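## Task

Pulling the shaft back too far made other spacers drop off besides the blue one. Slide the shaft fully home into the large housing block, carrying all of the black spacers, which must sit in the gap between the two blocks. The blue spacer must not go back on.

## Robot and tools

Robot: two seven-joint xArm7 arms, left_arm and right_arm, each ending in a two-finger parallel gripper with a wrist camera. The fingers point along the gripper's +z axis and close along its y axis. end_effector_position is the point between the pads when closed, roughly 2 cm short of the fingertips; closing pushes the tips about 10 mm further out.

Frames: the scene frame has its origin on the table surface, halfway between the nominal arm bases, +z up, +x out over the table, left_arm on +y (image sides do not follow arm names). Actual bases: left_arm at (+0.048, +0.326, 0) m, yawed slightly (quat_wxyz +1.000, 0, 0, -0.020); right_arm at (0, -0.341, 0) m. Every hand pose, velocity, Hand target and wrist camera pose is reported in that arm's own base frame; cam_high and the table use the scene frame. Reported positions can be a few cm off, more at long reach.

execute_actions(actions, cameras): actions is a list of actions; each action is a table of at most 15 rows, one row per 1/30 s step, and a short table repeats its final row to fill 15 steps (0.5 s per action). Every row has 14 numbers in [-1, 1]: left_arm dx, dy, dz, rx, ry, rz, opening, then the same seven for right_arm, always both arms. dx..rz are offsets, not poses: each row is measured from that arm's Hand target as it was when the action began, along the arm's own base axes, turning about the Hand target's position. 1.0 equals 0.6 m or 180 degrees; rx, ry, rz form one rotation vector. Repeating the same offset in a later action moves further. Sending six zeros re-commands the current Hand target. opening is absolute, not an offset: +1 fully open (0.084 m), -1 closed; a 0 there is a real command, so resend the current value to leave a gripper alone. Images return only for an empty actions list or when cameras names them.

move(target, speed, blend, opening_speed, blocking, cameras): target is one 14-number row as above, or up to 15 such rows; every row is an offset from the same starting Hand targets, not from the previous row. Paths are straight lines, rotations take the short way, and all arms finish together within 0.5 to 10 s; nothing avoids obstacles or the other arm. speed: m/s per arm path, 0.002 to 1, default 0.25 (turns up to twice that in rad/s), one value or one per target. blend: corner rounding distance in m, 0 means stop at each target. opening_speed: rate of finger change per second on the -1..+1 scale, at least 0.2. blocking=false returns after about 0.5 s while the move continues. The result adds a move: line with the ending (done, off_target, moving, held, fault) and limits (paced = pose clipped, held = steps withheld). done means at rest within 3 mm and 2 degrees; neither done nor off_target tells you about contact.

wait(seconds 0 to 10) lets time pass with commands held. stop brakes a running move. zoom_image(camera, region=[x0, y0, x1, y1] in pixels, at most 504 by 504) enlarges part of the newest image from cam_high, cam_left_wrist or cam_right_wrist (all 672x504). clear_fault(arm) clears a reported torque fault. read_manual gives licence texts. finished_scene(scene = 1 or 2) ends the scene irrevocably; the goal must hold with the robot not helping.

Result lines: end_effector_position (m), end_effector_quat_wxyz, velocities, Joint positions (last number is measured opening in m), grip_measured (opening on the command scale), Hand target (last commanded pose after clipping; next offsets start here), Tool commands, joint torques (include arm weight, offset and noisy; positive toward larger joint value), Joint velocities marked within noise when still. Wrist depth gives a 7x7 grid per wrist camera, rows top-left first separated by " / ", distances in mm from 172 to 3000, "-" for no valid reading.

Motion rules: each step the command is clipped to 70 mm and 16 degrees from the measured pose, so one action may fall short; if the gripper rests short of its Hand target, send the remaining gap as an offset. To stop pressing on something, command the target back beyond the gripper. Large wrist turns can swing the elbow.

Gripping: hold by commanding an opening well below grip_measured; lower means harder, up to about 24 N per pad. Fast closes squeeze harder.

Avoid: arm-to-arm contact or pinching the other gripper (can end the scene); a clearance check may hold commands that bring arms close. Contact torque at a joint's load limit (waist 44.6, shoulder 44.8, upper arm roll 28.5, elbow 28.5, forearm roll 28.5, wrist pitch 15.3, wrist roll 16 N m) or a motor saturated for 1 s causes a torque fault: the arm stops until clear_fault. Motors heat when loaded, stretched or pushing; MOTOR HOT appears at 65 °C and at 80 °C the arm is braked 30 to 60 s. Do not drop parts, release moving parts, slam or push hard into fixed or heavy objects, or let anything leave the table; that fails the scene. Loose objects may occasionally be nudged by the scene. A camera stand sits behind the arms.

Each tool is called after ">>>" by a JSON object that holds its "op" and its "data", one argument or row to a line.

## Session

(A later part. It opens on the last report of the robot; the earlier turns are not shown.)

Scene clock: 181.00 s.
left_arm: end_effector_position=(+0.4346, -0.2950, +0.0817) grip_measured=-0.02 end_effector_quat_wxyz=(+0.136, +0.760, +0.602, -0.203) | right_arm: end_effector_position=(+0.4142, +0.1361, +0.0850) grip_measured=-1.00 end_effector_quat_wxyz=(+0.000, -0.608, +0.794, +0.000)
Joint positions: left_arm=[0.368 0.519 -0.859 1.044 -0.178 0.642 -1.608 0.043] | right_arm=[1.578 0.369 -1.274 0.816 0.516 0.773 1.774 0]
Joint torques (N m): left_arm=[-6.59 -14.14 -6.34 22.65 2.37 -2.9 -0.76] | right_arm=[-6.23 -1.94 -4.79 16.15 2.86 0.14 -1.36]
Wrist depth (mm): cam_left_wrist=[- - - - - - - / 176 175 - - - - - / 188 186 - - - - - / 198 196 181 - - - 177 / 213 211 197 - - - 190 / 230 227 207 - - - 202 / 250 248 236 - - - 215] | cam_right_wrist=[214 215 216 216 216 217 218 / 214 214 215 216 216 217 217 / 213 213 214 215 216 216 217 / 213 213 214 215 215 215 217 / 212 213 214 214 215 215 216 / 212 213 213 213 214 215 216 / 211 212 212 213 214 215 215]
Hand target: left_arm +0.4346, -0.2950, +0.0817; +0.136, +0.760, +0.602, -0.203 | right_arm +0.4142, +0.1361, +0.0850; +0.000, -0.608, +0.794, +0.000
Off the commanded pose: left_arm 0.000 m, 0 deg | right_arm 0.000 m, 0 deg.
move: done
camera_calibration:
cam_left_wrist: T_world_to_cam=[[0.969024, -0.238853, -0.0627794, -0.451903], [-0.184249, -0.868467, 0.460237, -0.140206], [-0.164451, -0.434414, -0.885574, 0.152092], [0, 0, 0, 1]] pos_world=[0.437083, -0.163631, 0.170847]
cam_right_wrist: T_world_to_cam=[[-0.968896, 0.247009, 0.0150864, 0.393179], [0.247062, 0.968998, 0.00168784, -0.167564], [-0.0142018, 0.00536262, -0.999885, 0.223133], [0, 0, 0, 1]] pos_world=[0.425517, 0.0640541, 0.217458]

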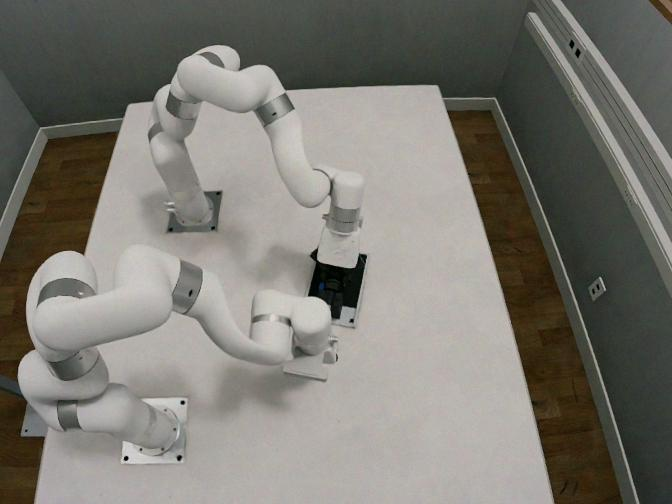

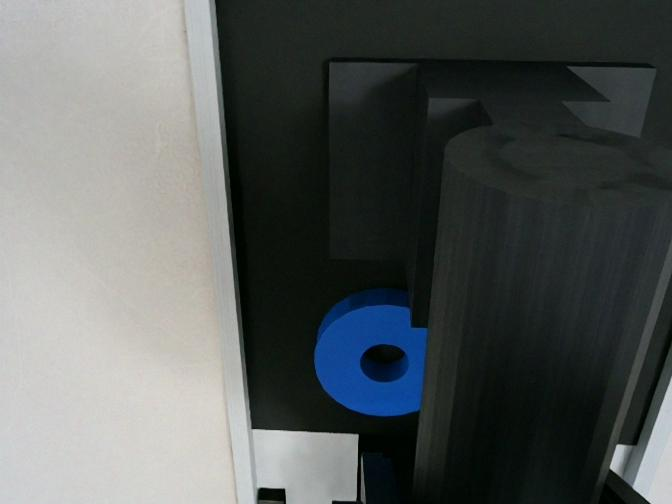

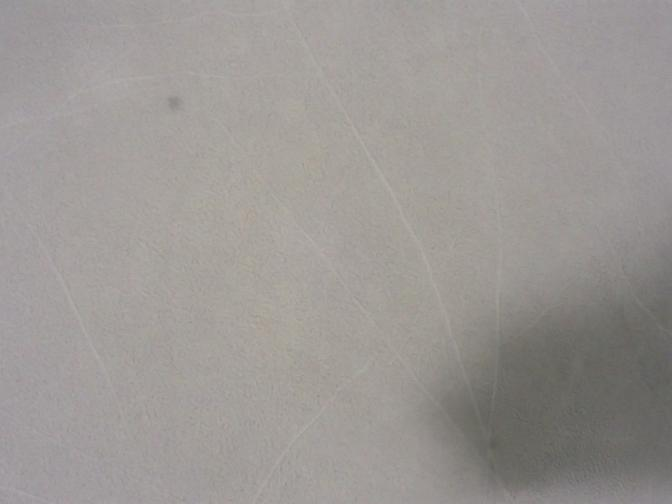

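>>> {"op": "move", "data": {
  "target": [0,0,0,0,0,0,-0.1,0.0074,0.0273,0,0,0,0,-1],
  "speed": 0.05
}}

>>> {"op": "move", "data": {
  "target": [0,0,0,0,0,0,-0.1,0.0022,0.008,0,0,0,0,-1],
  "speed": 0.03,
  "cameras": ["cam_high"]
}}

>>> {"op": "zoom_image", "data": {
  "camera": "cam_high",
  "region": [280, 260, 380, 380]
}}

Scene clock: 182.00 s.
left_arm: end_effector_position=(+0.4346, -0.2950, +0.0817) grip_measured=-0.02 end_effector_quat_wxyz=(+0.136, +0.760, +0.602, -0.203) | right_arm: end_effector_position=(+0.4186, +0.1524, +0.0850) grip_measured=-1.00 end_effector_quat_wxyz=(+0.000, -0.608, +0.794, +0.000)
Joint positions: left_arm=[0.368 0.519 -0.859 1.044 -0.178 0.642 -1.608 0.043] | right_arm=[1.558 0.398 -1.23 0.854 0.539 0.791 1.791 0]
Joint torques (N m): left_arm=[-6.59 -14.16 -6.59 22.67 2.44 -2.75 -0.66] | right_arm=[-5.37 -2.87 -4.06 16.43 3.37 0.15 1.47]
Wrist depth (mm): cam_left_wrist=[- - - - - - - / 176 175 - - - - - / 187 185 - - - - - / 198 197 181 - - - 177 / 213 210 197 - - - 190 / 230 227 207 - - - 202 / 251 248 236 - - - 215] | cam_right_wrist=[214 214 215 215 216 217 217 / 213 214 215 215 216 216 217 / 213 213 214 215 216 216 217 / 213 213 214 214 215 216 216 / 213 213 214 214 215 216 216 / 212 212 213 214 214 215 215 / 212 212 213 213 214 215 215]
Hand target: left_arm +0.4346, -0.2950, +0.0817; +0.136, +0.760, +0.602, -0.203 | right_arm +0.4186, +0.1525, +0.0850; +0.000, -0.608, +0.794, +0.000
Off the commanded pose: left_arm 0.000 m, 0 deg | right_arm 0.000 m, 0 deg.
move: done

Scene clock: 182.73 s.
left_arm: end_effector_position=(+0.4346, -0.2950, +0.0817) grip_measured=-0.02 end_effector_quat_wxyz=(+0.136, +0.760, +0.602, -0.203) | right_arm: end_effector_position=(+0.4199, +0.1573, +0.0850) grip_measured=-1.00 end_effector_quat_wxyz=(+0.000, -0.608, +0.794, +0.000)
Joint positions: left_arm=[0.368 0.519 -0.859 1.044 -0.178 0.642 -1.608 0.043] | right_arm=[1.552 0.407 -1.218 0.865 0.546 0.796 1.796 0]
Joint torques (N m): left_arm=[-6.61 -14.17 -6.39 22.17 2.35 -2.91 -0.61] | right_arm=[-6 -3.49 -4.96 16.63 3.06 0.1 1.43]
Wrist depth (mm): cam_left_wrist=[- - - - - - - / 176 175 - - - - - / 187 186 - - - - - / 199 197 181 - - - 177 / 213 210 197 - - - 190 / 230 227 207 - - - 202 / 251 248 236 - - - 215] | cam_right_wrist=[214 215 215 216 216 217 217 / 214 214 215 215 216 216 217 / 213 214 214 215 215 216 217 / 213 213 214 215 215 216 216 / 213 213 213 214 215 215 216 / 212 212 213 214 215 215 215 / 211 212 212 213 213 215 215]
Hand target: left_arm +0.4346, -0.2950, +0.0817; +0.136, +0.760, +0.602, -0.203 | right_arm +0.4199, +0.1573, +0.0850; +0.000, -0.608, +0.794, +0.000
Off the commanded pose: left_arm 0.000 m, 0 deg | right_arm 0.000 m, 0 deg.
move: done
Images, in order (width x height): cam_high 672x504.

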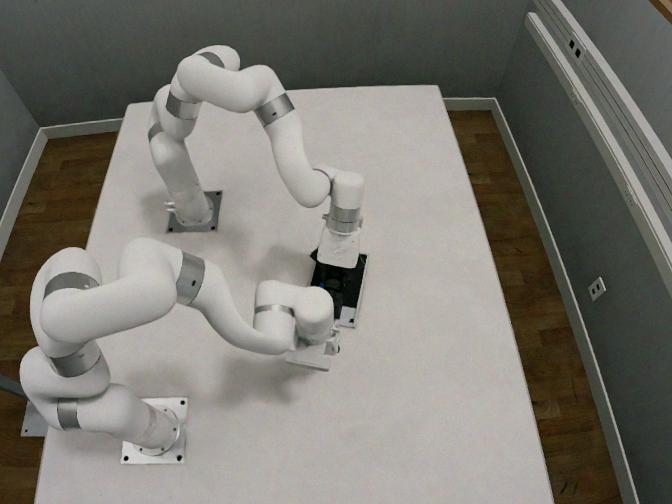

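Scaled by 4.200 from the camera's 672x504 image, which has a finer 960x720 frame.

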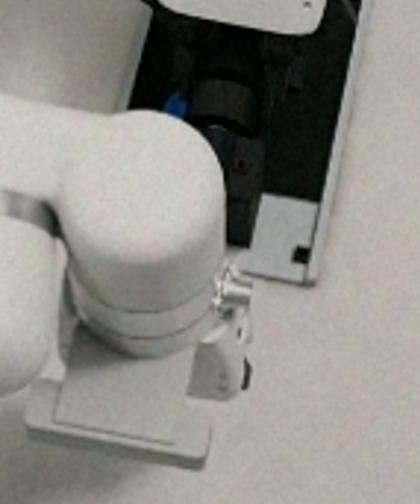

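>>> {"op": "move", "data": {
  "target": [0,0,0,0,0,0,-0.1,0.0013,0.0048,0,0,0,0,-1],
  "speed": 0.02
}}

>>> {"op": "move", "data": {
  "target": [0,0,0,0,0,0,-0.1,0.0013,0.0048,0,0,0,0,-1],
  "speed": 0.02
}}

>>> {"op": "move", "data": {
  "target": [0,0,0,0,0,0,-0.1,0.0013,0.0048,0,0,0,0,-1],
  "speed": 0.02
}}

Scene clock: 183.73 s.
left_arm: end_effector_position=(+0.4346, -0.2950, +0.0817) grip_measured=-0.02 end_effector_quat_wxyz=(+0.136, +0.760, +0.602, -0.203) | right_arm: end_effector_position=(+0.4207, +0.1602, +0.0850) grip_measured=-1.00 end_effector_quat_wxyz=(+0.000, -0.608, +0.794, +0.000)
Joint positions: left_arm=[0.368 0.519 -0.859 1.044 -0.178 0.642 -1.608 0.043] | right_arm=[1.549 0.412 -1.211 0.872 0.549 0.799 1.799 0]
Joint torques (N m): left_arm=[-6.81 -14.55 -6.38 22.12 1.96 -2.9 -0.66] | right_arm=[-5.89 -4.04 -5.12 16.38 3.02 -0.12 1.59]
Wrist depth (mm): cam_left_wrist=[- - - - - - - / 176 175 - - - - - / 187 186 - - - - - / 198 196 181 - - - 177 / 213 210 197 - - - 190 / 230 228 207 - - - 202 / 251 248 237 - - - 215] | cam_right_wrist=[214 215 215 216 216 217 218 / 214 214 215 215 216 217 217 / 213 214 214 215 216 216 217 / 213 213 214 215 215 215 216 / 212 213 214 214 215 215 216 / 212 212 213 213 214 215 216 / 211 212 212 213 214 215 215]
Hand target: left_arm +0.4346, -0.2950, +0.0817; +0.136, +0.760, +0.602, -0.203 | right_arm +0.4207, +0.1602, +0.0850; +0.000, -0.608, +0.794, +0.000
Off the commanded pose: left_arm 0.000 m, 0 deg | right_arm 0.000 m, 0 deg.
move: done

Scene clock: 184.43 s.
left_arm: end_effector_position=(+0.4346, -0.2950, +0.0817) grip_measured=-0.02 end_effector_quat_wxyz=(+0.136, +0.760, +0.602, -0.203) | right_arm: end_effector_position=(+0.4215, +0.1630, +0.0850) grip_measured=-1.00 end_effector_quat_wxyz=(+0.000, -0.608, +0.794, +0.000)
Joint positions: left_arm=[0.368 0.519 -0.859 1.044 -0.178 0.642 -1.608 0.043] | right_arm=[1.546 0.417 -1.204 0.879 0.553 0.803 1.802 0]
Joint torques (N m): left_arm=[-7.3 -14.79 -6.71 22.17 2.35 -2.79 -0.58] | right_arm=[-5.48 -3.73 -4.78 16.28 2.89 0.12 1.42]
Wrist depth (mm): cam_left_wrist=[- - - - - - - / 176 175 - - - - - / 187 186 - - - - - / 199 196 181 - - - 177 / 213 210 197 - - - 190 / 230 227 207 - - - 202 / 251 248 236 - - - 215] | cam_right_wrist=[214 215 215 216 216 217 218 / 214 214 214 215 216 217 217 / 213 214 214 215 215 216 217 / 213 213 214 214 215 215 216 / 212 213 214 214 215 215 216 / 212 213 213 214 214 215 216 / 211 212 213 213 214 214 215]
Hand target: left_arm +0.4346, -0.2950, +0.0817; +0.136, +0.760, +0.602, -0.203 | right_arm +0.4215, +0.1631, +0.0850; +0.000, -0.608, +0.794, +0.000
Off the commanded pose: left_arm 0.000 m, 0 deg | right_arm 0.000 m, 0 deg.
move: done

Scene clock: 185.13 s.
left_arm: end_effector_position=(+0.4346, -0.2950, +0.0817) grip_measured=-0.02 end_effector_quat_wxyz=(+0.136, +0.760, +0.602, -0.203) | right_arm: end_effector_position=(+0.4223, +0.1659, +0.0850) grip_measured=-1.00 end_effector_quat_wxyz=(+0.000, -0.608, +0.794, +0.000)
Joint positions: left_arm=[0.368 0.519 -0.859 1.044 -0.178 0.642 -1.608 0.043] | right_arm=[1.542 0.422 -1.197 0.886 0.557 0.806 1.806 0]
Joint torques (N m): left_arm=[-6.98 -15.12 -6.88 22.11 2.4 -2.71 -0.83] | right_arm=[-6.18 -4 -5.37 16.52 2.94 0.09 1.52]
Wrist depth (mm): cam_left_wrist=[- - - - - - - / 176 175 - - - - - / 187 185 - - - - - / 198 197 181 - - - 177 / 213 210 197 - - - 190 / 230 227 207 - - - 202 / 251 248 236 - - - 215] | cam_right_wrist=[214 215 215 216 217 217 218 / 214 214 215 215 216 217 217 / 213 214 214 215 215 216 217 / 213 213 214 215 215 216 216 / 212 213 213 214 215 215 216 / 212 213 213 213 214 215 216 / 212 212 212 213 214 215 215]
Hand target: left_arm +0.4346, -0.2950, +0.0817; +0.136, +0.760, +0.602, -0.203 | right_arm +0.4223, +0.1659, +0.0850; +0.000, -0.608, +0.794, +0.000
Off the commanded pose: left_arm 0.000 m, 0 deg | right_arm 0.000 m, 0 deg.
move: done

>>> {"op": "move", "data": {
  "target": [0,0,0,0,0,0,-0.1,0.0018,0.0064,0,0,0,0,-1],
  "speed": 0.02
}}

>>> {"op": "move", "data": {
  "target": [0,0,0,0,0,0,-0.1,0.0018,0.0064,0,0,0,0,-1],
  "speed": 0.02
}}

Scene clock: 185.97 s.
left_arm: end_effector_position=(+0.4346, -0.2950, +0.0817) grip_measured=-0.02 end_effector_quat_wxyz=(+0.136, +0.760, +0.602, -0.203) | right_arm: end_effector_position=(+0.4234, +0.1698, +0.0850) grip_measured=-1.00 end_effector_quat_wxyz=(+0.000, -0.608, +0.794, +0.000)
Joint positions: left_arm=[0.368 0.519 -0.859 1.044 -0.178 0.642 -1.608 0.043] | right_arm=[1.538 0.43 -1.188 0.896 0.562 0.81 1.81 0]
Joint torques (N m): left_arm=[-6.79 -15.45 -6.8 21.82 2.14 -2.57 -0.55] | right_arm=[-6.02 -4.55 -5.52 16.47 3.07 0.04 1.52]
Wrist depth (mm): cam_left_wrist=[- - - - - - - / 176 175 - - - - - / 187 185 - - - - - / 198 197 181 - - - 177 / 213 211 197 - - - 190 / 230 227 207 - - - 202 / 251 248 237 - - - 215] | cam_right_wrist=[214 214 215 216 216 217 218 / 213 214 215 215 216 217 217 / 213 214 214 215 216 216 217 / 213 213 213 214 215 216 216 / 213 213 214 214 215 215 216 / 212 213 213 214 214 215 216 / 211 212 213 213 213 214 215]
Hand target: left_arm +0.4346, -0.2950, +0.0817; +0.136, +0.760, +0.602, -0.203 | right_arm +0.4234, +0.1698, +0.0850; +0.000, -0.608, +0.794, +0.000
Off the commanded pose: left_arm 0.000 m, 0 deg | right_arm 0.000 m, 0 deg.
move: done

Scene clock: 186.67 s.
left_arm: end_effector_position=(+0.4346, -0.2950, +0.0817) grip_measured=-0.02 end_effector_quat_wxyz=(+0.136, +0.760, +0.602, -0.203) | right_arm: end_effector_position=(+0.4244, +0.1736, +0.0850) grip_measured=-1.00 end_effector_quat_wxyz=(+0.000, -0.608, +0.794, +0.000)
Joint positions: left_arm=[0.368 0.519 -0.859 1.044 -0.178 0.642 -1.608 0.043] | right_arm=[1.534 0.437 -1.179 0.906 0.566 0.815 1.814 0]
Joint torques (N m): left_arm=[-6.74 -14.72 -6.7 21.85 2.1 -2.69 -0.54] | right_arm=[-5.92 -4.33 -5.43 16.42 3.27 0.12 1.43]
Wrist depth (mm): cam_left_wrist=[- - - - - - - / 176 175 - - - - - / 187 185 - - - - - / 198 197 181 - - - 177 / 213 210 197 - - - 190 / 230 227 207 - - - 202 / 251 248 237 - - - 215] | cam_right_wrist=[214 215 215 216 216 217 218 / 214 214 214 215 216 217 217 / 213 213 214 214 215 216 217 / 213 213 214 215 215 216 216 / 213 213 213 214 214 215 216 / 212 212 213 214 214 215 216 / 212 212 212 213 214 214 215]
Hand target: left_arm +0.4346, -0.2950, +0.0817; +0.136, +0.760, +0.602, -0.203 | right_arm +0.4244, +0.1736, +0.0850; +0.000, -0.608, +0.794, +0.000
Off the commanded pose: left_arm 0.000 m, 0 deg | right_arm 0.000 m, 0 deg.
move: done

>>> {"op": "move", "data": {
  "target": [
    [0,0,0,0,0,0,-0.1,-0.0262,-0.0965,0,0,0,0,-1],
    [0,0,0,0,0,0,-0.1,-0.03,-0.1,0.15,0,0,0,-1],
    [0,0,0,0,0,0,-0.1,-0.1223,0.127,0.2715,-0.0637,-0.2412,-0.0047,-1],
    [0,0,0,0,0,0,-0.1,-0.1223,0.4605,0.1515,-0.0637,-0.2412,-0.0047,-1]
  ],
  "speed": [0.1,0.2,0.3,0.3],
  "blend": [0.01,0.02,0.03,0],
  "cameras": ["cam_right_wrist"]
}}

>>> {"op": "zoom_image", "data": {
  "camera": "cam_right_wrist",
  "region": [240, 200, 400, 300]
}}

Scene clock: 190.70 s.
left_arm: end_effector_position=(+0.4346, -0.2950, +0.0817) grip_measured=-0.02 end_effector_quat_wxyz=(+0.136, +0.760, +0.602, -0.203) | right_arm: end_effector_position=(+0.3511, +0.4499, +0.1759) grip_measured=-1.00 end_effector_quat_wxyz=(+0.234, -0.556, +0.738, -0.302)
Joint positions: left_arm=[0.368 0.519 -0.859 1.044 -0.178 0.642 -1.608 0.043] | right_arm=[2.313 1.225 -1.505 1.201 0.629 0.84 2.563 0]
Joint torques (N m): left_arm=[-6.45 -14.7 -7.06 21.24 1.92 -2.33 -0.73] | right_arm=[-6.57 -8.69 -18.54 8.77 -2.24 -0.2 1.45]
Wrist depth (mm): cam_left_wrist=[- - - - - - - / 176 175 - - - - - / 187 186 - - - - - / 199 196 181 - - - 177 / 213 210 197 - - - 190 / 230 227 207 - - - 201 / 251 248 236 - - - 215] | cam_right_wrist=[662 554 501 389 361 317 290 / 660 551 499 287 330 309 289 / 658 553 499 280 326 309 289 / 649 549 496 278 336 305 288 / 613 244 226 260 336 305 288 / 209 197 205 221 319 305 287 / 177 187 208 282 320 304 288]
Hand target: left_arm +0.4346, -0.2950, +0.0817; +0.136, +0.760, +0.602, -0.203 | right_arm +0.3511, +0.4499, +0.1759; +0.234, -0.556, +0.738, -0.302
Off the commanded pose: left_arm 0.000 m, 0 deg | right_arm 0.000 m, 0 deg.
move: done
camera_calibration:
cam_right_wrist: T_world_to_cam=[[-0.693817, 0.188219, -0.695119, 0.307943], [0.261212, 0.965281, 0.000648315, -0.459265], [0.671108, -0.181124, -0.718894, 0.105237], [0, 0, 0, 1]] pos_world=[0.262996, 0.40442, 0.290009]
Images, in order (width x height): cam_right_wrist 672x504.

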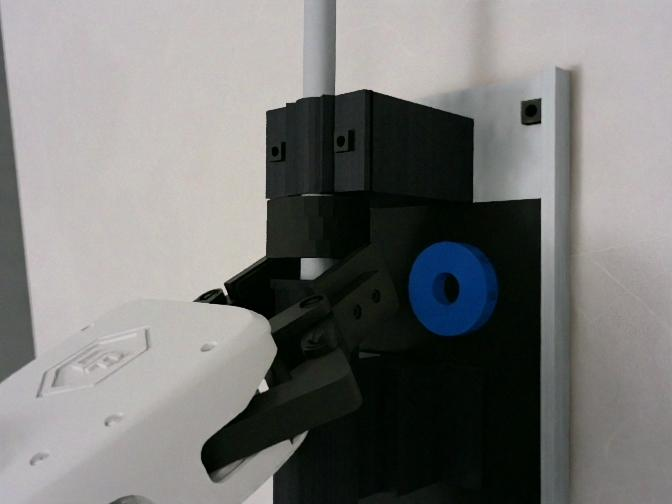

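Scaled by 3.150 from the camera's 672x504 image, which has a finer 960x720 frame.

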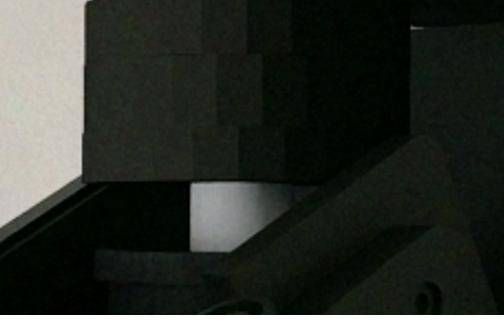

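>>> {"op": "move", "data": {
  "target": [
    [0,0,0,0,0,0,-0.1,0.0,-0.3333,0.12,0,0,0,-1],
    [0,0,0,0,0,0,-0.1,0.1052,-0.5,0.04,0.0637,0.2412,0.0047,-1],
    [0,0,0,0,0,0,-0.1,0.1125,-0.496,-0.1515,0.0637,0.2412,0.0047,-1],
    [0,0,0,0,0,0,-0.1,0.1235,-0.4555,-0.1515,0.0637,0.2412,0.0047,-1]
  ],
  "speed": [0.3,0.25,0.15,0.04],
  "blend": [0.03,0.01,0,0]
}}

>>> {"op": "move", "data": {
  "target": [0,0,0,0,0,0,-0.1,0.0018,0.0064,0,0,0,0,-1],
  "speed": 0.02
}}

Scene clock: 195.63 s.
left_arm: end_effector_position=(+0.4346, -0.2950, +0.0817) grip_measured=-0.02 end_effector_quat_wxyz=(+0.136, +0.760, +0.602, -0.203) | right_arm: end_effector_position=(+0.4250, +0.1762, +0.0849) grip_measured=-1.00 end_effector_quat_wxyz=(-0.001, -0.607, +0.794, +0.000)
Joint positions: left_arm=[0.368 0.519 -0.859 1.044 -0.178 0.642 -1.608 0.043] | right_arm=[1.503 0.414 -1.141 0.909 0.532 0.804 1.844 0]
Joint torques (N m): left_arm=[-6.55 -15.02 -7.53 20.38 1.96 -2.11 -0.79] | right_arm=[11.54 -8.51 13.16 33.07 9.06 -5.62 1.77]
Wrist depth (mm): cam_left_wrist=[- - - - - - - / 176 175 - - - - - / 187 186 - - - - - / 199 196 182 - - - 178 / 213 210 197 - - - 190 / 229 227 207 - - - 202 / 251 248 236 - - - 215] | cam_right_wrist=[214 214 215 216 216 217 218 / 213 214 214 215 216 216 217 / 213 213 214 215 215 216 216 / 212 213 213 214 215 215 216 / 212 212 213 214 214 215 215 / 211 212 213 213 214 215 215 / 211 211 212 212 213 214 215]
Hand target: left_arm +0.4346, -0.2950, +0.0817; +0.136, +0.760, +0.602, -0.203 | right_arm +0.4252, +0.1766, +0.0850; +0.000, -0.608, +0.794, +0.000
Off the commanded pose: left_arm 0.000 m, 0 deg | right_arm 0.001 m, 0 deg.
move: done

Scene clock: 196.57 s.
left_arm: end_effector_position=(+0.4346, -0.2950, +0.0817) grip_measured=-0.02 end_effector_quat_wxyz=(+0.136, +0.760, +0.602, -0.203) | right_arm: end_effector_position=(+0.4063, +0.1618, +0.0681) grip_measured=-1.00 end_effector_quat_wxyz=(-0.025, -0.599, +0.800, +0.006)
Joint positions: left_arm=[0.368 0.519 -0.859 1.044 -0.178 0.642 -1.608 0.043] | right_arm=[1.5 0.419 -1.138 0.862 0.534 0.808 1.846 0]
Joint torques (N m): left_arm=[-6.44 -15.14 -7.58 20.17 2.03 -2.2 -0.81] | right_arm=[4 -9.35 -5.28 9.25 2.47 -2.95 -0.08]
Wrist depth (mm): cam_left_wrist=[- - - - - - - / 176 175 - - - - - / 187 186 - - - - - / 198 197 181 - - - 177 / 213 211 197 - - - 190 / 230 227 207 - - - 202 / 251 248 237 - - - 215] | cam_right_wrist=[198 199 201 202 204 206 208 / 196 198 199 201 203 205 206 / 195 197 199 200 202 204 205 / 194 196 197 199 201 202 204 / 193 195 197 198 200 201 203 / 192 194 196 197 199 200 202 / 191 193 194 196 198 199 201]
Hand target: left_arm +0.4346, -0.2950, +0.0817; +0.136, +0.760, +0.602, -0.203 | right_arm +0.4063, +0.1618, +0.0681; -0.025, -0.599, +0.800, +0.006 (not the last commanded pose)
Tool commands: left_gripper/opening=-0.1 right_gripper/opening=-1.0
Off the commanded pose: left_arm 0.000 m, 0 deg | right_arm 0.032 m, 3 deg.
TORQUE FAULT: the external load on joint 4 (elbow) of the right arm reached its load limit, and that arm stopped. The contact can be on any part of that arm beyond that joint, not only on its tool. A torque fault puts only its own arm into a fault stop. That arm's remaining commands of this call were not run. The hold on joint 4 (elbow) of that arm was moved back by the arm itself, up to 3 degrees, as the stop began. That arm is still stopped at the end of this call. While its stop runs, that arm, its gripper or tool too, takes no new command.
CLEAR FAULT: the right arm stays stopped (state 4) until you call clear_fault(arm="right_arm").
End effector pose when the fault began: right_arm: position (+0.4255, +0.1776, +0.0846), quat_wxyz (-0.001, -0.607, +0.795, +0.000)
Joint positions when the fault began: right_arm=[1.501 0.419 -1.137 0.914 0.535 0.807 1.846 0]
move: fault (right_arm)

>>> {"op": "clear_fault", "data": {
  "arm": "right_arm"
}}

>>> {"op": "move", "data": {
  "target": [
    [0,0,0,0,0,0,0.2,0,-0.03,0,0,0,0,-1],
    [0,0,0.06,0,0,0,0.2,0,-0.03,0,0,0,0,-1],
    [0,0.12,0.22,0,0,0,0.2,0,-0.03,0,0,0,0,-1]
  ],
  "speed": [0.05,0.05,0.15],
  "opening_speed": 0.4,
  "cameras": ["all"]
}}

Scene clock: 196.87 s.
left_arm: end_effector_position=(+0.4346, -0.2950, +0.0817) grip_measured=-0.02 end_effector_quat_wxyz=(+0.136, +0.760, +0.602, -0.203) | right_arm: end_effector_position=(+0.4063, +0.1618, +0.0681) grip_measured=-1.00 end_effector_quat_wxyz=(-0.025, -0.599, +0.800, +0.006)
Joint positions: left_arm=[0.368 0.519 -0.859 1.044 -0.178 0.642 -1.608 0.043] | right_arm=[1.5 0.419 -1.138 0.862 0.534 0.808 1.846 0]
Joint torques (N m): left_arm=[-6.69 -14.37 -7.76 20.22 2.16 -2.07 -0.72] | right_arm=[3.77 -9.5 -5.34 9.2 2.45 -2.81 0.05]
Wrist depth (mm): cam_left_wrist=[- - - - - - - / 176 175 - - - - - / 188 186 - - - - - / 199 197 181 - - - 177 / 213 210 197 - - - 190 / 230 227 207 - - - 202 / 251 247 236 - - - 215] | cam_right_wrist=[198 199 201 202 204 206 208 / 196 198 199 201 203 205 206 / 195 197 198 200 202 203 205 / 194 196 198 199 201 202 204 / 193 195 196 198 200 201 203 / 192 194 195 197 198 201 202 / 191 193 194 196 198 199 201]
Hand target: left_arm +0.4346, -0.2950, +0.0817; +0.136, +0.760, +0.602, -0.203 | right_arm +0.4063, +0.1618, +0.0681; -0.025, -0.599, +0.800, +0.006 (not the last commanded pose)
Tool commands: left_gripper/opening=-0.1 right_gripper/opening=-1.0
Off the commanded pose: left_arm 0.000 m, 0 deg | right_arm 0.032 m, 3 deg.
TORQUE FAULT, CONTINUED: the right arm's stop, for the torque fault of joint 4 (elbow) that an earlier result reported, is over. The call counts as one of the actions that you can send in this scene. The hold on joint 4 (elbow) of that arm was moved back by the arm itself, up to 3 degrees, as the stop began. That arm's target is now where it stood when the stop ended, not its last command. That arm's gripper keeps its grip as last carried out, and that arm accepts commands again: back off and push less far.
CLEAR FAULT: your call cleared the right arm's torque fault. If a joint's load stays at its limit, that arm stops again at once.

Scene clock: 200.17 s.
left_arm: end_effector_position=(+0.4347, -0.2230, +0.2137) grip_measured=+0.19 end_effector_quat_wxyz=(+0.136, +0.760, +0.602, -0.203) | right_arm: end_effector_position=(+0.4063, +0.1438, +0.0681) grip_measured=-1.00 end_effector_quat_wxyz=(-0.025, -0.599, +0.800, +0.006)
Joint positions: left_arm=[0.675 0.137 -0.98 1.104 -0.436 1.075 -1.42 0.052] | right_arm=[1.491 0.401 -1.161 0.837 0.521 0.796 1.817 0]
Joint torques (N m): left_arm=[6.71 -15.81 1.48 19.95 -2.39 0.51 1.07] | right_arm=[-6.42 -13.26 -9.48 9.15 -2.1 -3.76 -1.29]
Wrist depth (mm): cam_left_wrist=[294 292 289 284 284 282 279 / 313 310 306 296 294 291 290 / 333 330 327 315 295 296 310 / 353 350 346 333 239 319 333 / 378 375 371 356 253 338 354 / 410 407 400 384 266 373 382 / 448 437 430 422 292 401 408] | cam_right_wrist=[197 199 201 202 204 206 208 / 196 198 200 201 202 204 206 / 195 197 199 200 202 203 205 / 194 196 198 199 201 202 204 / 194 195 197 198 200 201 203 / 192 194 195 197 199 200 202 / 191 193 194 196 197 199 201]
Hand target: left_arm +0.4346, -0.2230, +0.2137; +0.136, +0.760, +0.602, -0.203 | right_arm +0.4063, +0.1438, +0.0681; -0.025, -0.599, +0.800, +0.006
Off the commanded pose: left_arm 0.000 m, 0 deg | right_arm 0.000 m, 0 deg.
move: done
camera_calibration:
cam_left_wrist: T_world_to_cam=[[0.969023, -0.238891, -0.0626478, -0.426455], [-0.184344, -0.868452, 0.460226, -0.138428], [-0.164351, -0.434421, -0.885588, 0.300315], [0, 0, 0, 1]] pos_world=[0.437083, -0.091631, 0.302947]
cam_right_wrist: T_world_to_cam=[[-0.961604, 0.268951, 0.0546124, 0.37504], [0.267626, 0.963042, -0.0304253, -0.178338], [-0.060777, -0.0146415, -0.998044, 0.227653], [0, 0, 0, 1]] pos_world=[0.422204, 0.0742126, 0.2013]

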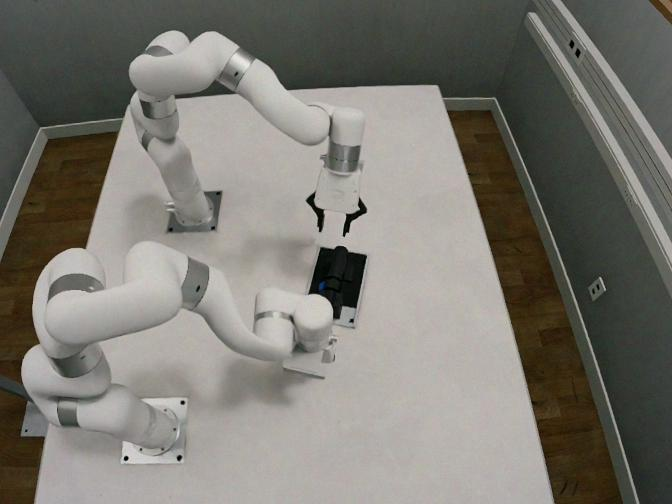

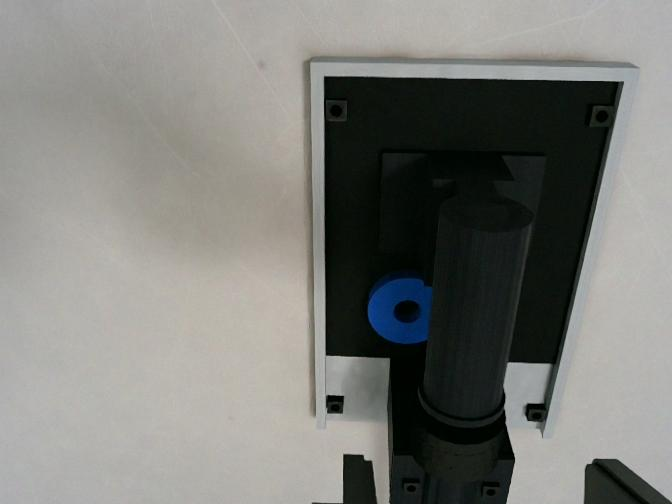

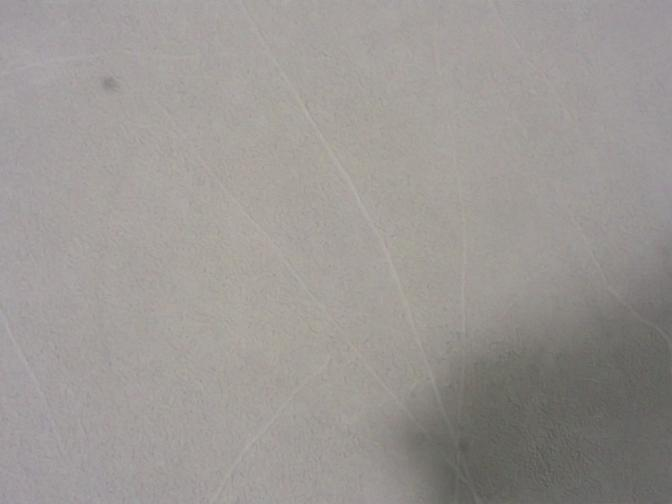

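>>> {"op": "zoom_image", "data": {
  "camera": "cam_left_wrist",
  "region": [360, 340, 560, 504]
}}

>>> {"op": "move", "data": {
  "target": [
    [0,0,0,0,0,0,0.2,0,-0.02,0.15,0.0066,-0.015,0.0069,0],
    [0,0,0,0,0,0,0.2,0.0382,0.0893,0.15,0.0066,-0.015,0.0069,0],
    [0,0,0,0,0,0,0.2,0.0382,0.0893,0.0198,0.0066,-0.015,0.0069,0]
  ],
  "speed": [0.2,0.2,0.08]
}}

>>> {"op": "move", "data": {
  "target": [0,0,0,0,0,0,0.2,0,0,0,0,0,0,-1],
  "opening_speed": 0.6
}}

Scaled by 2.520 from the camera's 672x504 image, which has a finer 960x720 frame.

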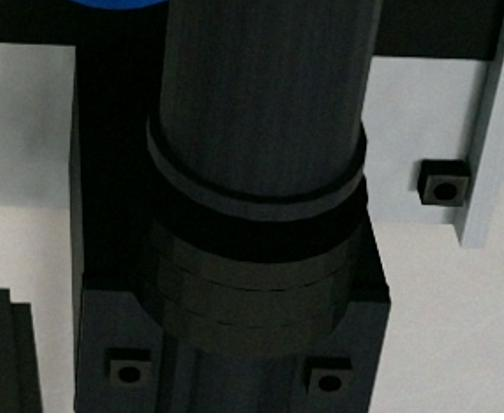

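Scene clock: 204.53 s.
left_arm: end_effector_position=(+0.4346, -0.2230, +0.2137) grip_measured=+0.19 end_effector_quat_wxyz=(+0.136, +0.760, +0.602, -0.203) | right_arm: end_effector_position=(+0.4292, +0.1973, +0.0800) grip_measured=-0.01 end_effector_quat_wxyz=(+0.000, -0.608, +0.794, +0.000)
Joint positions: left_arm=[0.676 0.137 -0.98 1.104 -0.436 1.075 -1.42 0.052] | right_arm=[1.455 0.439 -1.06 0.952 0.54 0.804 1.88 0.044]
Joint torques (N m): left_arm=[5.34 -15.58 1.45 20.14 -2.35 -0.78 1.06] | right_arm=[-6.03 -6.05 -5.99 15.95 2.62 -3.85 -1.4]
Wrist depth (mm): cam_left_wrist=[294 292 289 285 285 282 279 / 312 310 307 296 294 291 288 / 334 331 328 316 295 296 310 / 354 350 347 333 239 320 332 / 379 374 370 356 253 338 354 / 410 407 402 383 267 374 383 / 447 434 430 423 293 403 407] | cam_right_wrist=[209 209 210 211 211 212 212 / 208 209 209 210 211 211 212 / 208 209 209 209 210 211 212 / 208 208 209 209 210 210 211 / 208 208 208 209 209 210 210 / 207 207 208 209 209 210 210 / 206 207 208 208 209 209 209]
Hand target: left_arm +0.4346, -0.2230, +0.2137; +0.136, +0.760, +0.602, -0.203 | right_arm +0.4292, +0.1973, +0.0800; +0.000, -0.608, +0.794, +0.000
Off the commanded pose: left_arm 0.000 m, 0 deg | right_arm 0.000 m, 0 deg.
move: done

Scene clock: 206.40 s.
left_arm: end_effector_position=(+0.4346, -0.2230, +0.2137) grip_measured=+0.19 end_effector_quat_wxyz=(+0.136, +0.760, +0.602, -0.203) | right_arm: end_effector_position=(+0.4292, +0.1973, +0.0800) grip_measured=-0.69 end_effector_quat_wxyz=(+0.000, -0.608, +0.794, +0.000)
Joint positions: left_arm=[0.676 0.137 -0.98 1.104 -0.436 1.075 -1.42 0.052] | right_arm=[1.455 0.439 -1.06 0.952 0.54 0.803 1.88 0.014]
Joint torques (N m): left_arm=[5.44 -15.75 1.36 20.16 -2.44 -1.36 1.02] | right_arm=[-4.48 -6.56 -5.66 14.26 2.14 -2.53 -1.22]
Wrist depth (mm): cam_left_wrist=[294 291 289 285 284 282 279 / 312 309 307 296 294 291 288 / 334 330 327 316 295 295 309 / 353 350 347 333 239 319 332 / 379 375 371 356 253 338 355 / 411 406 401 384 267 373 383 / 449 435 428 422 292 402 408] | cam_right_wrist=[209 209 210 211 211 212 213 / 208 209 210 209 210 211 212 / 208 209 209 210 210 211 212 / 208 208 209 209 210 211 211 / 207 208 208 209 209 210 211 / 207 207 208 208 209 210 210 / 206 207 208 208 209 209 210]
Hand target: left_arm +0.4346, -0.2230, +0.2137; +0.136, +0.760, +0.602, -0.203 | right_arm +0.4292, +0.1973, +0.0800; +0.000, -0.608, +0.794, +0.000
Off the commanded pose: left_arm 0.000 m, 0 deg | right_arm 0.000 m, 0 deg.
move: done

>>> {"op": "move", "data": {
  "target": [
    [0,0,0,0,0,0,0.2,0.0011,0.004,0,0,0,0,-1],
    [0,0,0,0,0,0,0.2,0.0011,0.004,0.003,0,0,0,-1],
    [0,0,0,0,0,0,0.2,0.0011,0.004,-0.003,0,0,0,-1],
    [0,0,0,0,0,0,0.2,-0.0018,0.0048,0,0,0,0,-1],
    [0,0,0,0,0,0,0.2,0.004,0.0032,0,0,0,0,-1],
    [0,0,0,0,0,0,0.2,0.0022,0.008,0,0,0,0,-1]
  ],
  "speed": 0.02
}}

Scene clock: 208.77 s.
left_arm: end_effector_position=(+0.4346, -0.2230, +0.2137) grip_measured=+0.19 end_effector_quat_wxyz=(+0.136, +0.760, +0.602, -0.203) | right_arm: end_effector_position=(+0.4307, +0.2022, +0.0800) grip_measured=-0.69 end_effector_quat_wxyz=(+0.000, -0.608, +0.794, +0.000)
Joint positions: left_arm=[0.676 0.137 -0.98 1.104 -0.436 1.075 -1.42 0.052] | right_arm=[1.451 0.448 -1.051 0.966 0.546 0.809 1.885 0.014]
Joint torques (N m): left_arm=[4.73 -15.33 1.54 20.34 -2.57 -1.8 0.98] | right_arm=[6.32 -7.46 -6.51 14.17 2.2 -2.81 1.46]
Wrist depth (mm): cam_left_wrist=[294 291 289 284 284 282 279 / 313 310 307 296 293 291 288 / 333 330 328 317 295 295 309 / 353 349 345 333 239 320 333 / 380 375 370 357 253 338 354 / 411 407 402 384 266 372 381 / 448 434 431 424 302 402 408] | cam_right_wrist=[209 209 210 210 211 212 213 / 209 209 210 210 211 211 212 / 208 209 209 210 210 211 211 / 208 208 209 210 209 211 211 / 207 208 208 209 209 210 211 / 207 207 208 209 209 210 210 / 206 207 208 208 209 209 210]
Hand target: left_arm +0.4346, -0.2230, +0.2137; +0.136, +0.760, +0.602, -0.203 | right_arm +0.4305, +0.2021, +0.0800; +0.000, -0.608, +0.794, +0.000
Off the commanded pose: left_arm 0.000 m, 0 deg | right_arm 0.000 m, 0 deg.
move: done

>>> {"op": "move", "data": {
  "target": [0,0,0,0,0,0,0.2,0.0065,0.0241,0,0,0,0,-1],
  "speed": 0.04,
  "cameras": ["cam_left_wrist"]
}}

>>> {"op": "zoom_image", "data": {
  "camera": "cam_left_wrist",
  "region": [360, 340, 560, 504]
}}

Scene clock: 209.70 s.
left_arm: end_effector_position=(+0.4346, -0.2230, +0.2137) grip_measured=+0.19 end_effector_quat_wxyz=(+0.136, +0.760, +0.602, -0.203) | right_arm: end_effector_position=(+0.4344, +0.2166, +0.0800) grip_measured=-0.69 end_effector_quat_wxyz=(+0.000, -0.608, +0.794, +0.000)
Joint positions: left_arm=[0.676 0.137 -0.98 1.104 -0.436 1.075 -1.42 0.052] | right_arm=[1.44 0.477 -1.026 1.006 0.561 0.828 1.901 0.014]
Joint torques (N m): left_arm=[4.76 -15.6 1.37 20.32 -2.39 -1.98 0.99] | right_arm=[-5.39 -7.29 -4.78 16.49 3.12 0.53 1.41]
Wrist depth (mm): cam_left_wrist=[294 292 289 284 284 282 279 / 313 309 307 296 294 291 288 / 334 331 327 317 295 295 309 / 354 350 347 333 239 320 332 / 379 376 370 357 253 339 355 / 410 405 401 384 266 373 382 / 448 435 430 424 301 401 408] | cam_right_wrist=[209 209 210 210 211 212 213 / 208 209 210 210 210 211 212 / 208 208 209 210 210 211 211 / 208 208 208 209 210 210 211 / 207 208 209 209 209 210 211 / 207 207 208 209 209 210 210 / 206 207 207 208 208 209 210]
Hand target: left_arm +0.4346, -0.2230, +0.2137; +0.136, +0.760, +0.602, -0.203 | right_arm +0.4344, +0.2166, +0.0800; +0.000, -0.608, +0.794, +0.000
Off the commanded pose: left_arm 0.000 m, 0 deg | right_arm 0.000 m, 0 deg.
move: done
camera_calibration:
cam_left_wrist: T_world_to_cam=[[0.969024, -0.238853, -0.0627794, -0.426418], [-0.184249, -0.868467, 0.460237, -0.138427], [-0.164451, -0.434414, -0.885574, 0.300266], [0, 0, 0, 1]] pos_world=[0.437083, -0.091631, 0.302847]
Images, in order (width x height): cam_left_wrist 672x504.

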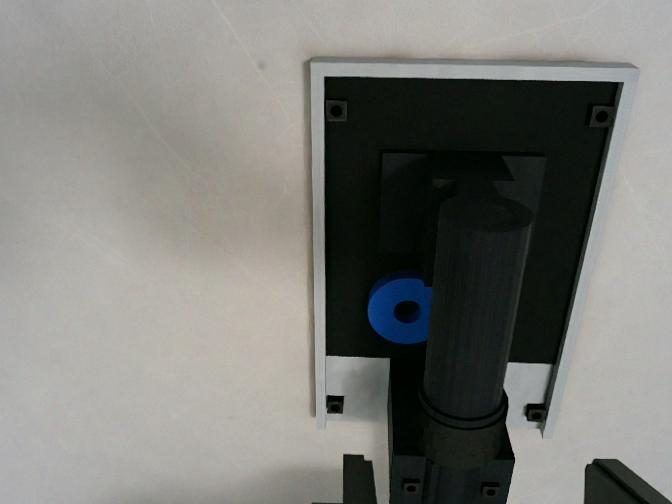

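Scaled by 2.520 from the camera's 672x504 image, which has a finer 960x720 frame.

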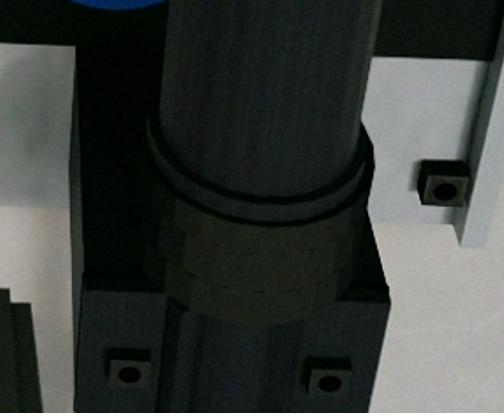

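>>> {"op": "move", "data": {
  "target": [0,0,0,0,0,0,0.2,0.0131,0.0483,0,0,0,0,-1],
  "speed": 0.06
}}

>>> {"op": "move", "data": {
  "target": [0,0,0,0,0,0,0.2,0.0022,0.008,0,0,0,0,-1],
  "speed": 0.03,
  "cameras": ["all"]
}}

Scene clock: 210.80 s.
left_arm: end_effector_position=(+0.4346, -0.2230, +0.2137) grip_measured=+0.19 end_effector_quat_wxyz=(+0.136, +0.760, +0.602, -0.203) | right_arm: end_effector_position=(+0.4423, +0.2456, +0.0800) grip_measured=-0.69 end_effector_quat_wxyz=(+0.000, -0.608, +0.794, +0.000)
Joint positions: left_arm=[0.676 0.137 -0.98 1.104 -0.436 1.075 -1.42 0.052] | right_arm=[1.417 0.534 -0.981 1.091 0.588 0.865 1.935 0.014]
Joint torques (N m): left_arm=[4.98 -15.44 1.67 20.16 -2.39 -2.32 1.17] | right_arm=[-2.49 -8.53 -2.15 16.3 3.73 1.86 1.42]
Wrist depth (mm): cam_left_wrist=[294 291 289 285 284 282 279 / 312 310 307 296 294 291 288 / 334 331 327 316 295 295 309 / 354 349 347 333 239 320 332 / 378 375 371 355 252 338 354 / 411 406 401 383 267 373 382 / 447 435 429 423 302 402 407] | cam_right_wrist=[209 209 210 211 211 212 212 / 208 209 210 210 211 211 212 / 208 209 209 210 210 211 211 / 208 208 209 209 210 211 211 / 207 208 209 209 209 210 210 / 207 207 208 209 209 210 210 / 207 207 207 208 209 209 210]
Hand target: left_arm +0.4346, -0.2230, +0.2137; +0.136, +0.760, +0.602, -0.203 | right_arm +0.4423, +0.2456, +0.0800; +0.000, -0.608, +0.794, +0.000
Off the commanded pose: left_arm 0.000 m, 0 deg | right_arm 0.000 m, 0 deg.
move: done

Scene clock: 211.53 s.
left_arm: end_effector_position=(+0.4346, -0.2230, +0.2137) grip_measured=+0.19 end_effector_quat_wxyz=(+0.136, +0.760, +0.602, -0.203) | right_arm: end_effector_position=(+0.4436, +0.2504, +0.0800) grip_measured=-0.69 end_effector_quat_wxyz=(+0.000, -0.608, +0.794, +0.000)
Joint positions: left_arm=[0.676 0.137 -0.98 1.104 -0.436 1.075 -1.42 0.052] | right_arm=[1.413 0.543 -0.974 1.106 0.591 0.872 1.941 0.014]
Joint torques (N m): left_arm=[4.59 -15.87 1.62 19.97 -2.36 -2.57 1.15] | right_arm=[-2.14 -8.77 -2.6 15.76 3.49 1.88 1.41]
Wrist depth (mm): cam_left_wrist=[294 292 289 284 285 282 279 / 313 310 307 296 294 291 288 / 334 330 328 316 295 295 310 / 353 350 347 333 240 320 333 / 378 375 370 356 253 338 355 / 410 405 400 383 267 373 381 / 447 434 430 424 302 403 408] | cam_right_wrist=[209 209 210 211 211 212 212 / 208 209 209 210 210 211 212 / 208 209 209 209 210 211 211 / 208 208 209 209 210 210 211 / 207 208 208 209 209 210 211 / 206 207 208 208 209 210 210 / 206 207 207 208 209 209 210]
Hand target: left_arm +0.4346, -0.2230, +0.2137; +0.136, +0.760, +0.602, -0.203 | right_arm +0.4436, +0.2504, +0.0800; +0.000, -0.608, +0.794, +0.000
Off the commanded pose: left_arm 0.000 m, 0 deg | right_arm 0.000 m, 0 deg.
move: done
camera_calibration:
cam_left_wrist: T_world_to_cam=[[0.969024, -0.238853, -0.0627794, -0.426418], [-0.184249, -0.868467, 0.460237, -0.138427], [-0.164451, -0.434414, -0.885574, 0.300266], [0, 0, 0, 1]] pos_world=[0.437083, -0.091631, 0.302847]
cam_right_wrist: T_world_to_cam=[[-0.968829, 0.247307, 0.014476, 0.393457], [0.247357, 0.968923, 0.00173455, -0.285682], [-0.0135972, 0.00526122, -0.999894, 0.21758], [0, 0, 0, 1]] pos_world=[0.454817, 0.178355, 0.212357]

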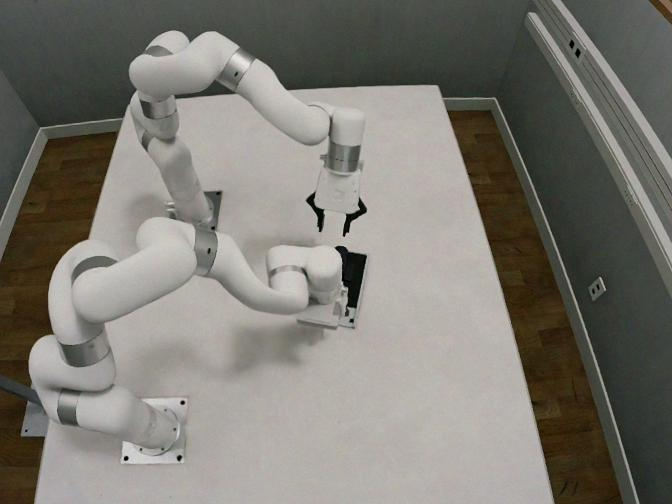

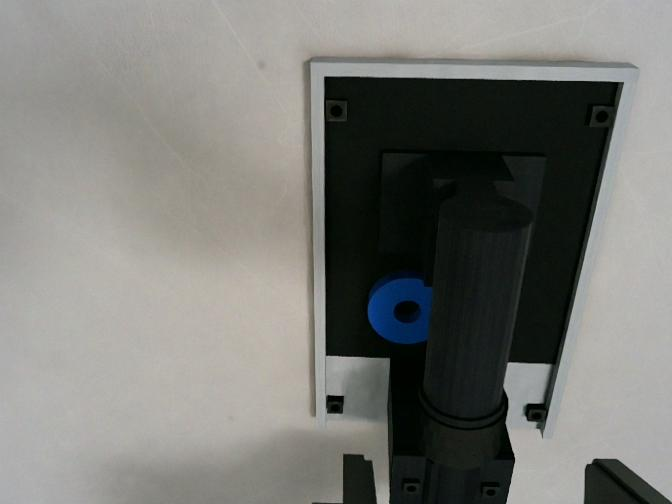

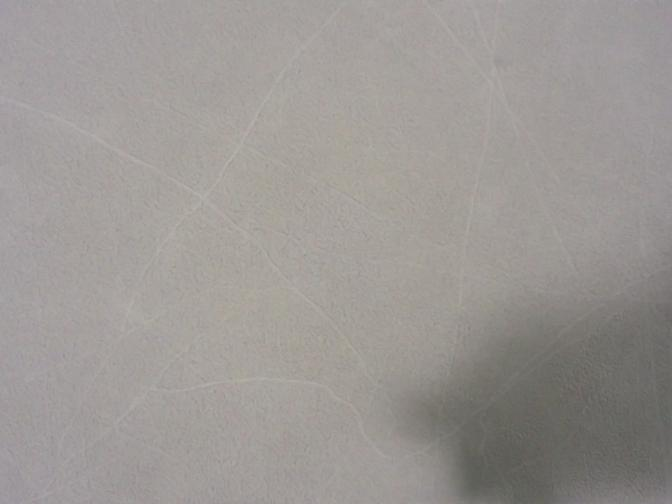

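>>> {"op": "move", "data": {
  "target": [
    [0,0,0,0,0,0,0.2,0,0,0,0,0,0,-0.2],
    [0,0,0,0,0,0,0.2,-0.0153,-0.0563,0,0,0,0,-0.2]
  ],
  "speed": 0.1,
  "opening_speed": 1
}}

>>> {"op": "move", "data": {
  "target": [
    [0,0,0,0,0,0,0.2,0,0,0,0,0,0,-1],
    [0,0,0,0,0,0,0.2,0.0055,0.0201,0,0,0,0,-1]
  ],
  "speed": 0.04,
  "opening_speed": 1
}}

>>> {"op": "move", "data": {
  "target": [0,0,0,0,0,0,0.2,0.0015,0.0056,0,0,0,0,-1],
  "speed": 0.02
}}

Scene clock: 213.73 s.
left_arm: end_effector_position=(+0.4346, -0.2230, +0.2137) grip_measured=+0.19 end_effector_quat_wxyz=(+0.136, +0.760, +0.602, -0.203) | right_arm: end_effector_position=(+0.4344, +0.2166, +0.0800) grip_measured=-0.22 end_effector_quat_wxyz=(+0.000, -0.608, +0.794, +0.000)
Joint positions: left_arm=[0.676 0.137 -0.98 1.104 -0.436 1.075 -1.42 0.052] | right_arm=[1.44 0.477 -1.026 1.006 0.561 0.828 1.901 0.035]
Joint torques (N m): left_arm=[4.74 -15.51 1.38 19.94 -2.22 -2.42 0.98] | right_arm=[6.28 -15.99 -10.65 9.61 -2.12 -4.01 -1.33]
Wrist depth (mm): cam_left_wrist=[294 292 289 284 284 282 279 / 313 310 307 296 293 291 288 / 334 330 327 316 294 296 309 / 354 350 347 333 239 320 333 / 379 375 370 357 253 337 354 / 410 405 401 385 267 372 381 / 448 434 428 423 302 402 408] | cam_right_wrist=[209 209 210 210 212 211 212 / 208 209 209 210 211 211 212 / 208 208 209 210 210 211 211 / 207 208 209 209 210 210 211 / 207 208 208 209 209 210 211 / 207 207 208 208 209 210 210 / 206 207 207 208 209 209 210]
Hand target: left_arm +0.4346, -0.2230, +0.2137; +0.136, +0.760, +0.602, -0.203 | right_arm +0.4344, +0.2166, +0.0800; +0.000, -0.608, +0.794, +0.000
Off the commanded pose: left_arm 0.000 m, 0 deg | right_arm 0.000 m, 0 deg.
move: done

Scene clock: 215.57 s.
left_arm: end_effector_position=(+0.4346, -0.2230, +0.2137) grip_measured=+0.19 end_effector_quat_wxyz=(+0.136, +0.760, +0.602, -0.203) | right_arm: end_effector_position=(+0.4377, +0.2286, +0.0800) grip_measured=-1.00 end_effector_quat_wxyz=(+0.000, -0.608, +0.794, +0.000)
Joint positions: left_arm=[0.676 0.137 -0.98 1.104 -0.436 1.075 -1.42 0.052] | right_arm=[1.43 0.5 -1.007 1.041 0.573 0.843 1.915 0]
Joint torques (N m): left_arm=[4.87 -15.91 1.14 20.18 -2.18 -2.48 0.97] | right_arm=[-5.83 -7.33 -6.36 16.3 2.79 0.07 1.4]
Wrist depth (mm): cam_left_wrist=[294 291 289 284 284 282 279 / 313 311 307 296 294 291 288 / 333 330 328 316 295 295 309 / 353 350 347 333 239 319 332 / 379 374 370 356 253 338 354 / 410 406 401 384 266 373 383 / 448 435 429 422 302 401 409] | cam_right_wrist=[209 209 210 210 211 212 212 / 208 209 209 210 211 211 212 / 208 208 209 209 210 211 211 / 208 208 209 209 210 210 211 / 207 208 208 208 209 210 210 / 207 207 208 208 209 209 210 / 206 207 208 208 208 209 209]
Hand target: left_arm +0.4346, -0.2230, +0.2137; +0.136, +0.760, +0.602, -0.203 | right_arm +0.4377, +0.2287, +0.0800; +0.000, -0.608, +0.794, +0.000
Off the commanded pose: left_arm 0.000 m, 0 deg | right_arm 0.000 m, 0 deg.
move: done

Scene clock: 216.27 s.
left_arm: end_effector_position=(+0.4346, -0.2230, +0.2137) grip_measured=+0.19 end_effector_quat_wxyz=(+0.136, +0.760, +0.602, -0.203) | right_arm: end_effector_position=(+0.4385, +0.2317, +0.0799) grip_measured=-1.00 end_effector_quat_wxyz=(+0.000, -0.607, +0.794, +0.000)
Joint positions: left_arm=[0.676 0.137 -0.98 1.104 -0.436 1.075 -1.42 0.052] | right_arm=[1.428 0.507 -1.002 1.05 0.576 0.848 1.919 0]
Joint torques (N m): left_arm=[4.11 -15.6 1.17 20.19 -2.37 -2.44 1.1] | right_arm=[6.19 -9.52 5.44 29.97 7.38 -4.82 1.58]
Wrist depth (mm): cam_left_wrist=[294 291 289 284 284 281 279 / 313 310 307 296 294 291 288 / 334 331 327 316 295 295 309 / 354 350 346 333 239 319 333 / 378 375 371 357 253 338 355 / 410 406 402 384 266 373 383 / 447 435 430 423 301 402 408] | cam_right_wrist=[209 209 210 210 211 211 212 / 208 209 209 210 210 211 212 / 207 208 209 210 210 211 211 / 207 208 209 209 209 210 211 / 207 207 208 208 209 209 210 / 206 207 207 208 208 209 210 / 206 206 207 208 208 209 209]
Hand target: left_arm +0.4346, -0.2230, +0.2137; +0.136, +0.760, +0.602, -0.203 | right_arm +0.4386, +0.2320, +0.0800; +0.000, -0.608, +0.794, +0.000
Off the commanded pose: left_arm 0.000 m, 0 deg | right_arm 0.000 m, 0 deg.
move: done

>>> {"op": "move", "data": {
  "target": [0,0,0,0,0,0,0.2,0.0004,0.0014,0,0,0,0,-1],
  "speed": 0.02
}}

Scene clock: 218.40 s.
left_arm: end_effector_position=(+0.4346, -0.2230, +0.2137) grip_measured=+0.19 end_effector_quat_wxyz=(+0.136, +0.760, +0.602, -0.203) | right_arm: end_effector_position=(+0.4387, +0.2324, +0.0797) grip_measured=-1.00 end_effector_quat_wxyz=(-0.001, -0.607, +0.794, +0.000)
Joint positions: left_arm=[0.676 0.137 -0.98 1.104 -0.436 1.075 -1.42 0.052] | right_arm=[1.427 0.509 -1 1.052 0.577 0.849 1.92 0]
Joint torques (N m): left_arm=[4.34 -15.46 0.99 20.02 -2.28 -2.46 1.07] | right_arm=[11.66 -10.48 12.91 36.42 9.88 -7.33 1.64]
Wrist depth (mm): cam_left_wrist=[294 291 289 284 284 282 279 / 312 310 307 296 294 291 288 / 335 331 327 316 295 295 309 / 354 350 347 334 239 319 333 / 379 375 370 357 253 338 354 / 411 405 402 384 266 372 382 / 448 435 429 423 302 402 409] | cam_right_wrist=[208 209 210 210 211 211 212 / 208 209 209 210 210 211 212 / 207 208 209 209 210 211 211 / 207 208 208 209 209 210 210 / 207 207 208 208 208 210 210 / 206 207 207 208 208 209 210 / 206 206 207 207 208 208 209]
Hand target: left_arm +0.4346, -0.2230, +0.2137; +0.136, +0.760, +0.602, -0.203 | right_arm +0.4388, +0.2329, +0.0800; +0.000, -0.608, +0.794, +0.000
Off the commanded pose: left_arm 0.000 m, 0 deg | right_arm 0.001 m, 0 deg.
move: done

>>> {"op": "move", "data": {
  "target": [
    [0,0,0,0,0,0,0.2,-0.0131,-0.048,0,0,0,0,-1],
    [0,0,0,0,0,0,0.2,-0.0131,-0.048,0.18,0,0,0,-1],
    [0,0,0,0,0,0,0.2,-0.13,0.12,0.24,-0.0637,-0.2412,-0.0047,-1],
    [0,0,0,0,0,0,0.2,-0.146,0.3622,0.16,-0.0637,-0.2412,-0.0047,-1]
  ],
  "speed": [0.1,0.2,0.3,0.3],
  "blend": [0.005,0.02,0.03,0],
  "cameras": ["cam_right_wrist","cam_high"]
}}

Scene clock: 221.97 s.
left_arm: end_effector_position=(+0.4346, -0.2230, +0.2137) grip_measured=+0.19 end_effector_quat_wxyz=(+0.136, +0.760, +0.602, -0.203) | right_arm: end_effector_position=(+0.3512, +0.4502, +0.1760) grip_measured=-1.00 end_effector_quat_wxyz=(+0.234, -0.556, +0.738, -0.302)
Joint positions: left_arm=[0.676 0.137 -0.98 1.104 -0.436 1.075 -1.42 0.052] | right_arm=[1.873 0.446 -0.815 1.202 -0.626 0.838 3.4 0]
Joint torques (N m): left_arm=[4.67 -15.64 0.64 20.07 -2.28 -2.56 1.05] | right_arm=[-6.5 -9.49 -4.98 17.46 2.62 1.17 -1.47]
Wrist depth (mm): cam_left_wrist=[294 292 289 285 284 282 279 / 313 310 308 296 293 291 287 / 334 331 328 315 295 295 309 / 353 349 346 332 238 320 332 / 378 375 370 357 253 338 355 / 177 399 401 384 267 374 382 / 448 432 429 422 302 402 408] | cam_right_wrist=[664 559 481 390 362 318 290 / 662 555 501 288 330 309 290 / 656 553 498 288 327 310 289 / 657 553 498 278 337 307 289 / 656 549 494 282 337 306 288 / 652 550 496 282 319 305 288 / 612 548 495 282 318 305 287]
Hand target: left_arm +0.4346, -0.2230, +0.2137; +0.136, +0.760, +0.602, -0.203 | right_arm +0.3512, +0.4502, +0.1760; +0.234, -0.556, +0.738, -0.302
Off the commanded pose: left_arm 0.000 m, 0 deg | right_arm 0.000 m, 0 deg.
move: done
camera_calibration:
cam_right_wrist: T_world_to_cam=[[-0.69332, 0.188382, -0.695572, 0.30789], [0.261323, 0.965251, 0.000942188, -0.459683], [0.671579, -0.181116, -0.718456, 0.104969], [0, 0, 0, 1]] pos_world=[0.263097, 0.40472, 0.290008]
Images, in order (width x height): cam_high 672x504, cam_right_wrist 672x504.

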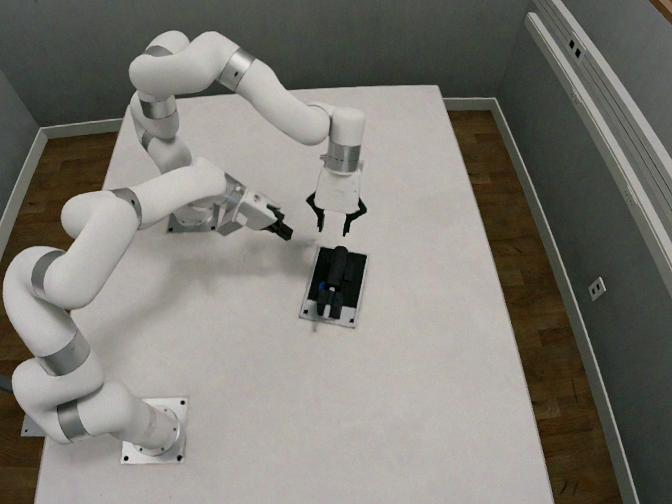

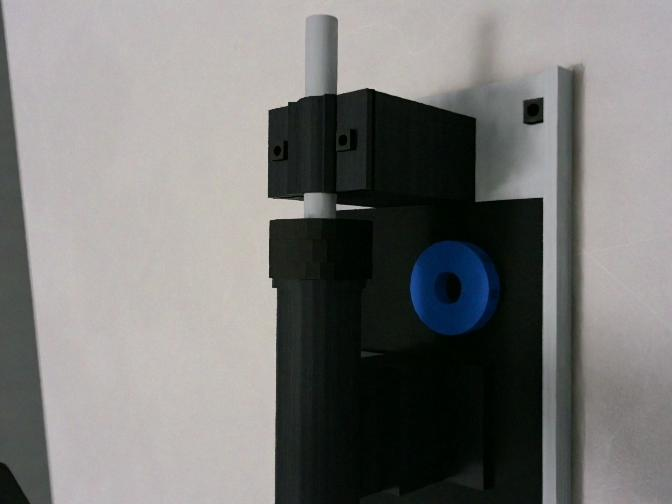

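>>> {"op": "finished_scene", "data": {
  "scene": 2
}}

The scene is finished: the task was done.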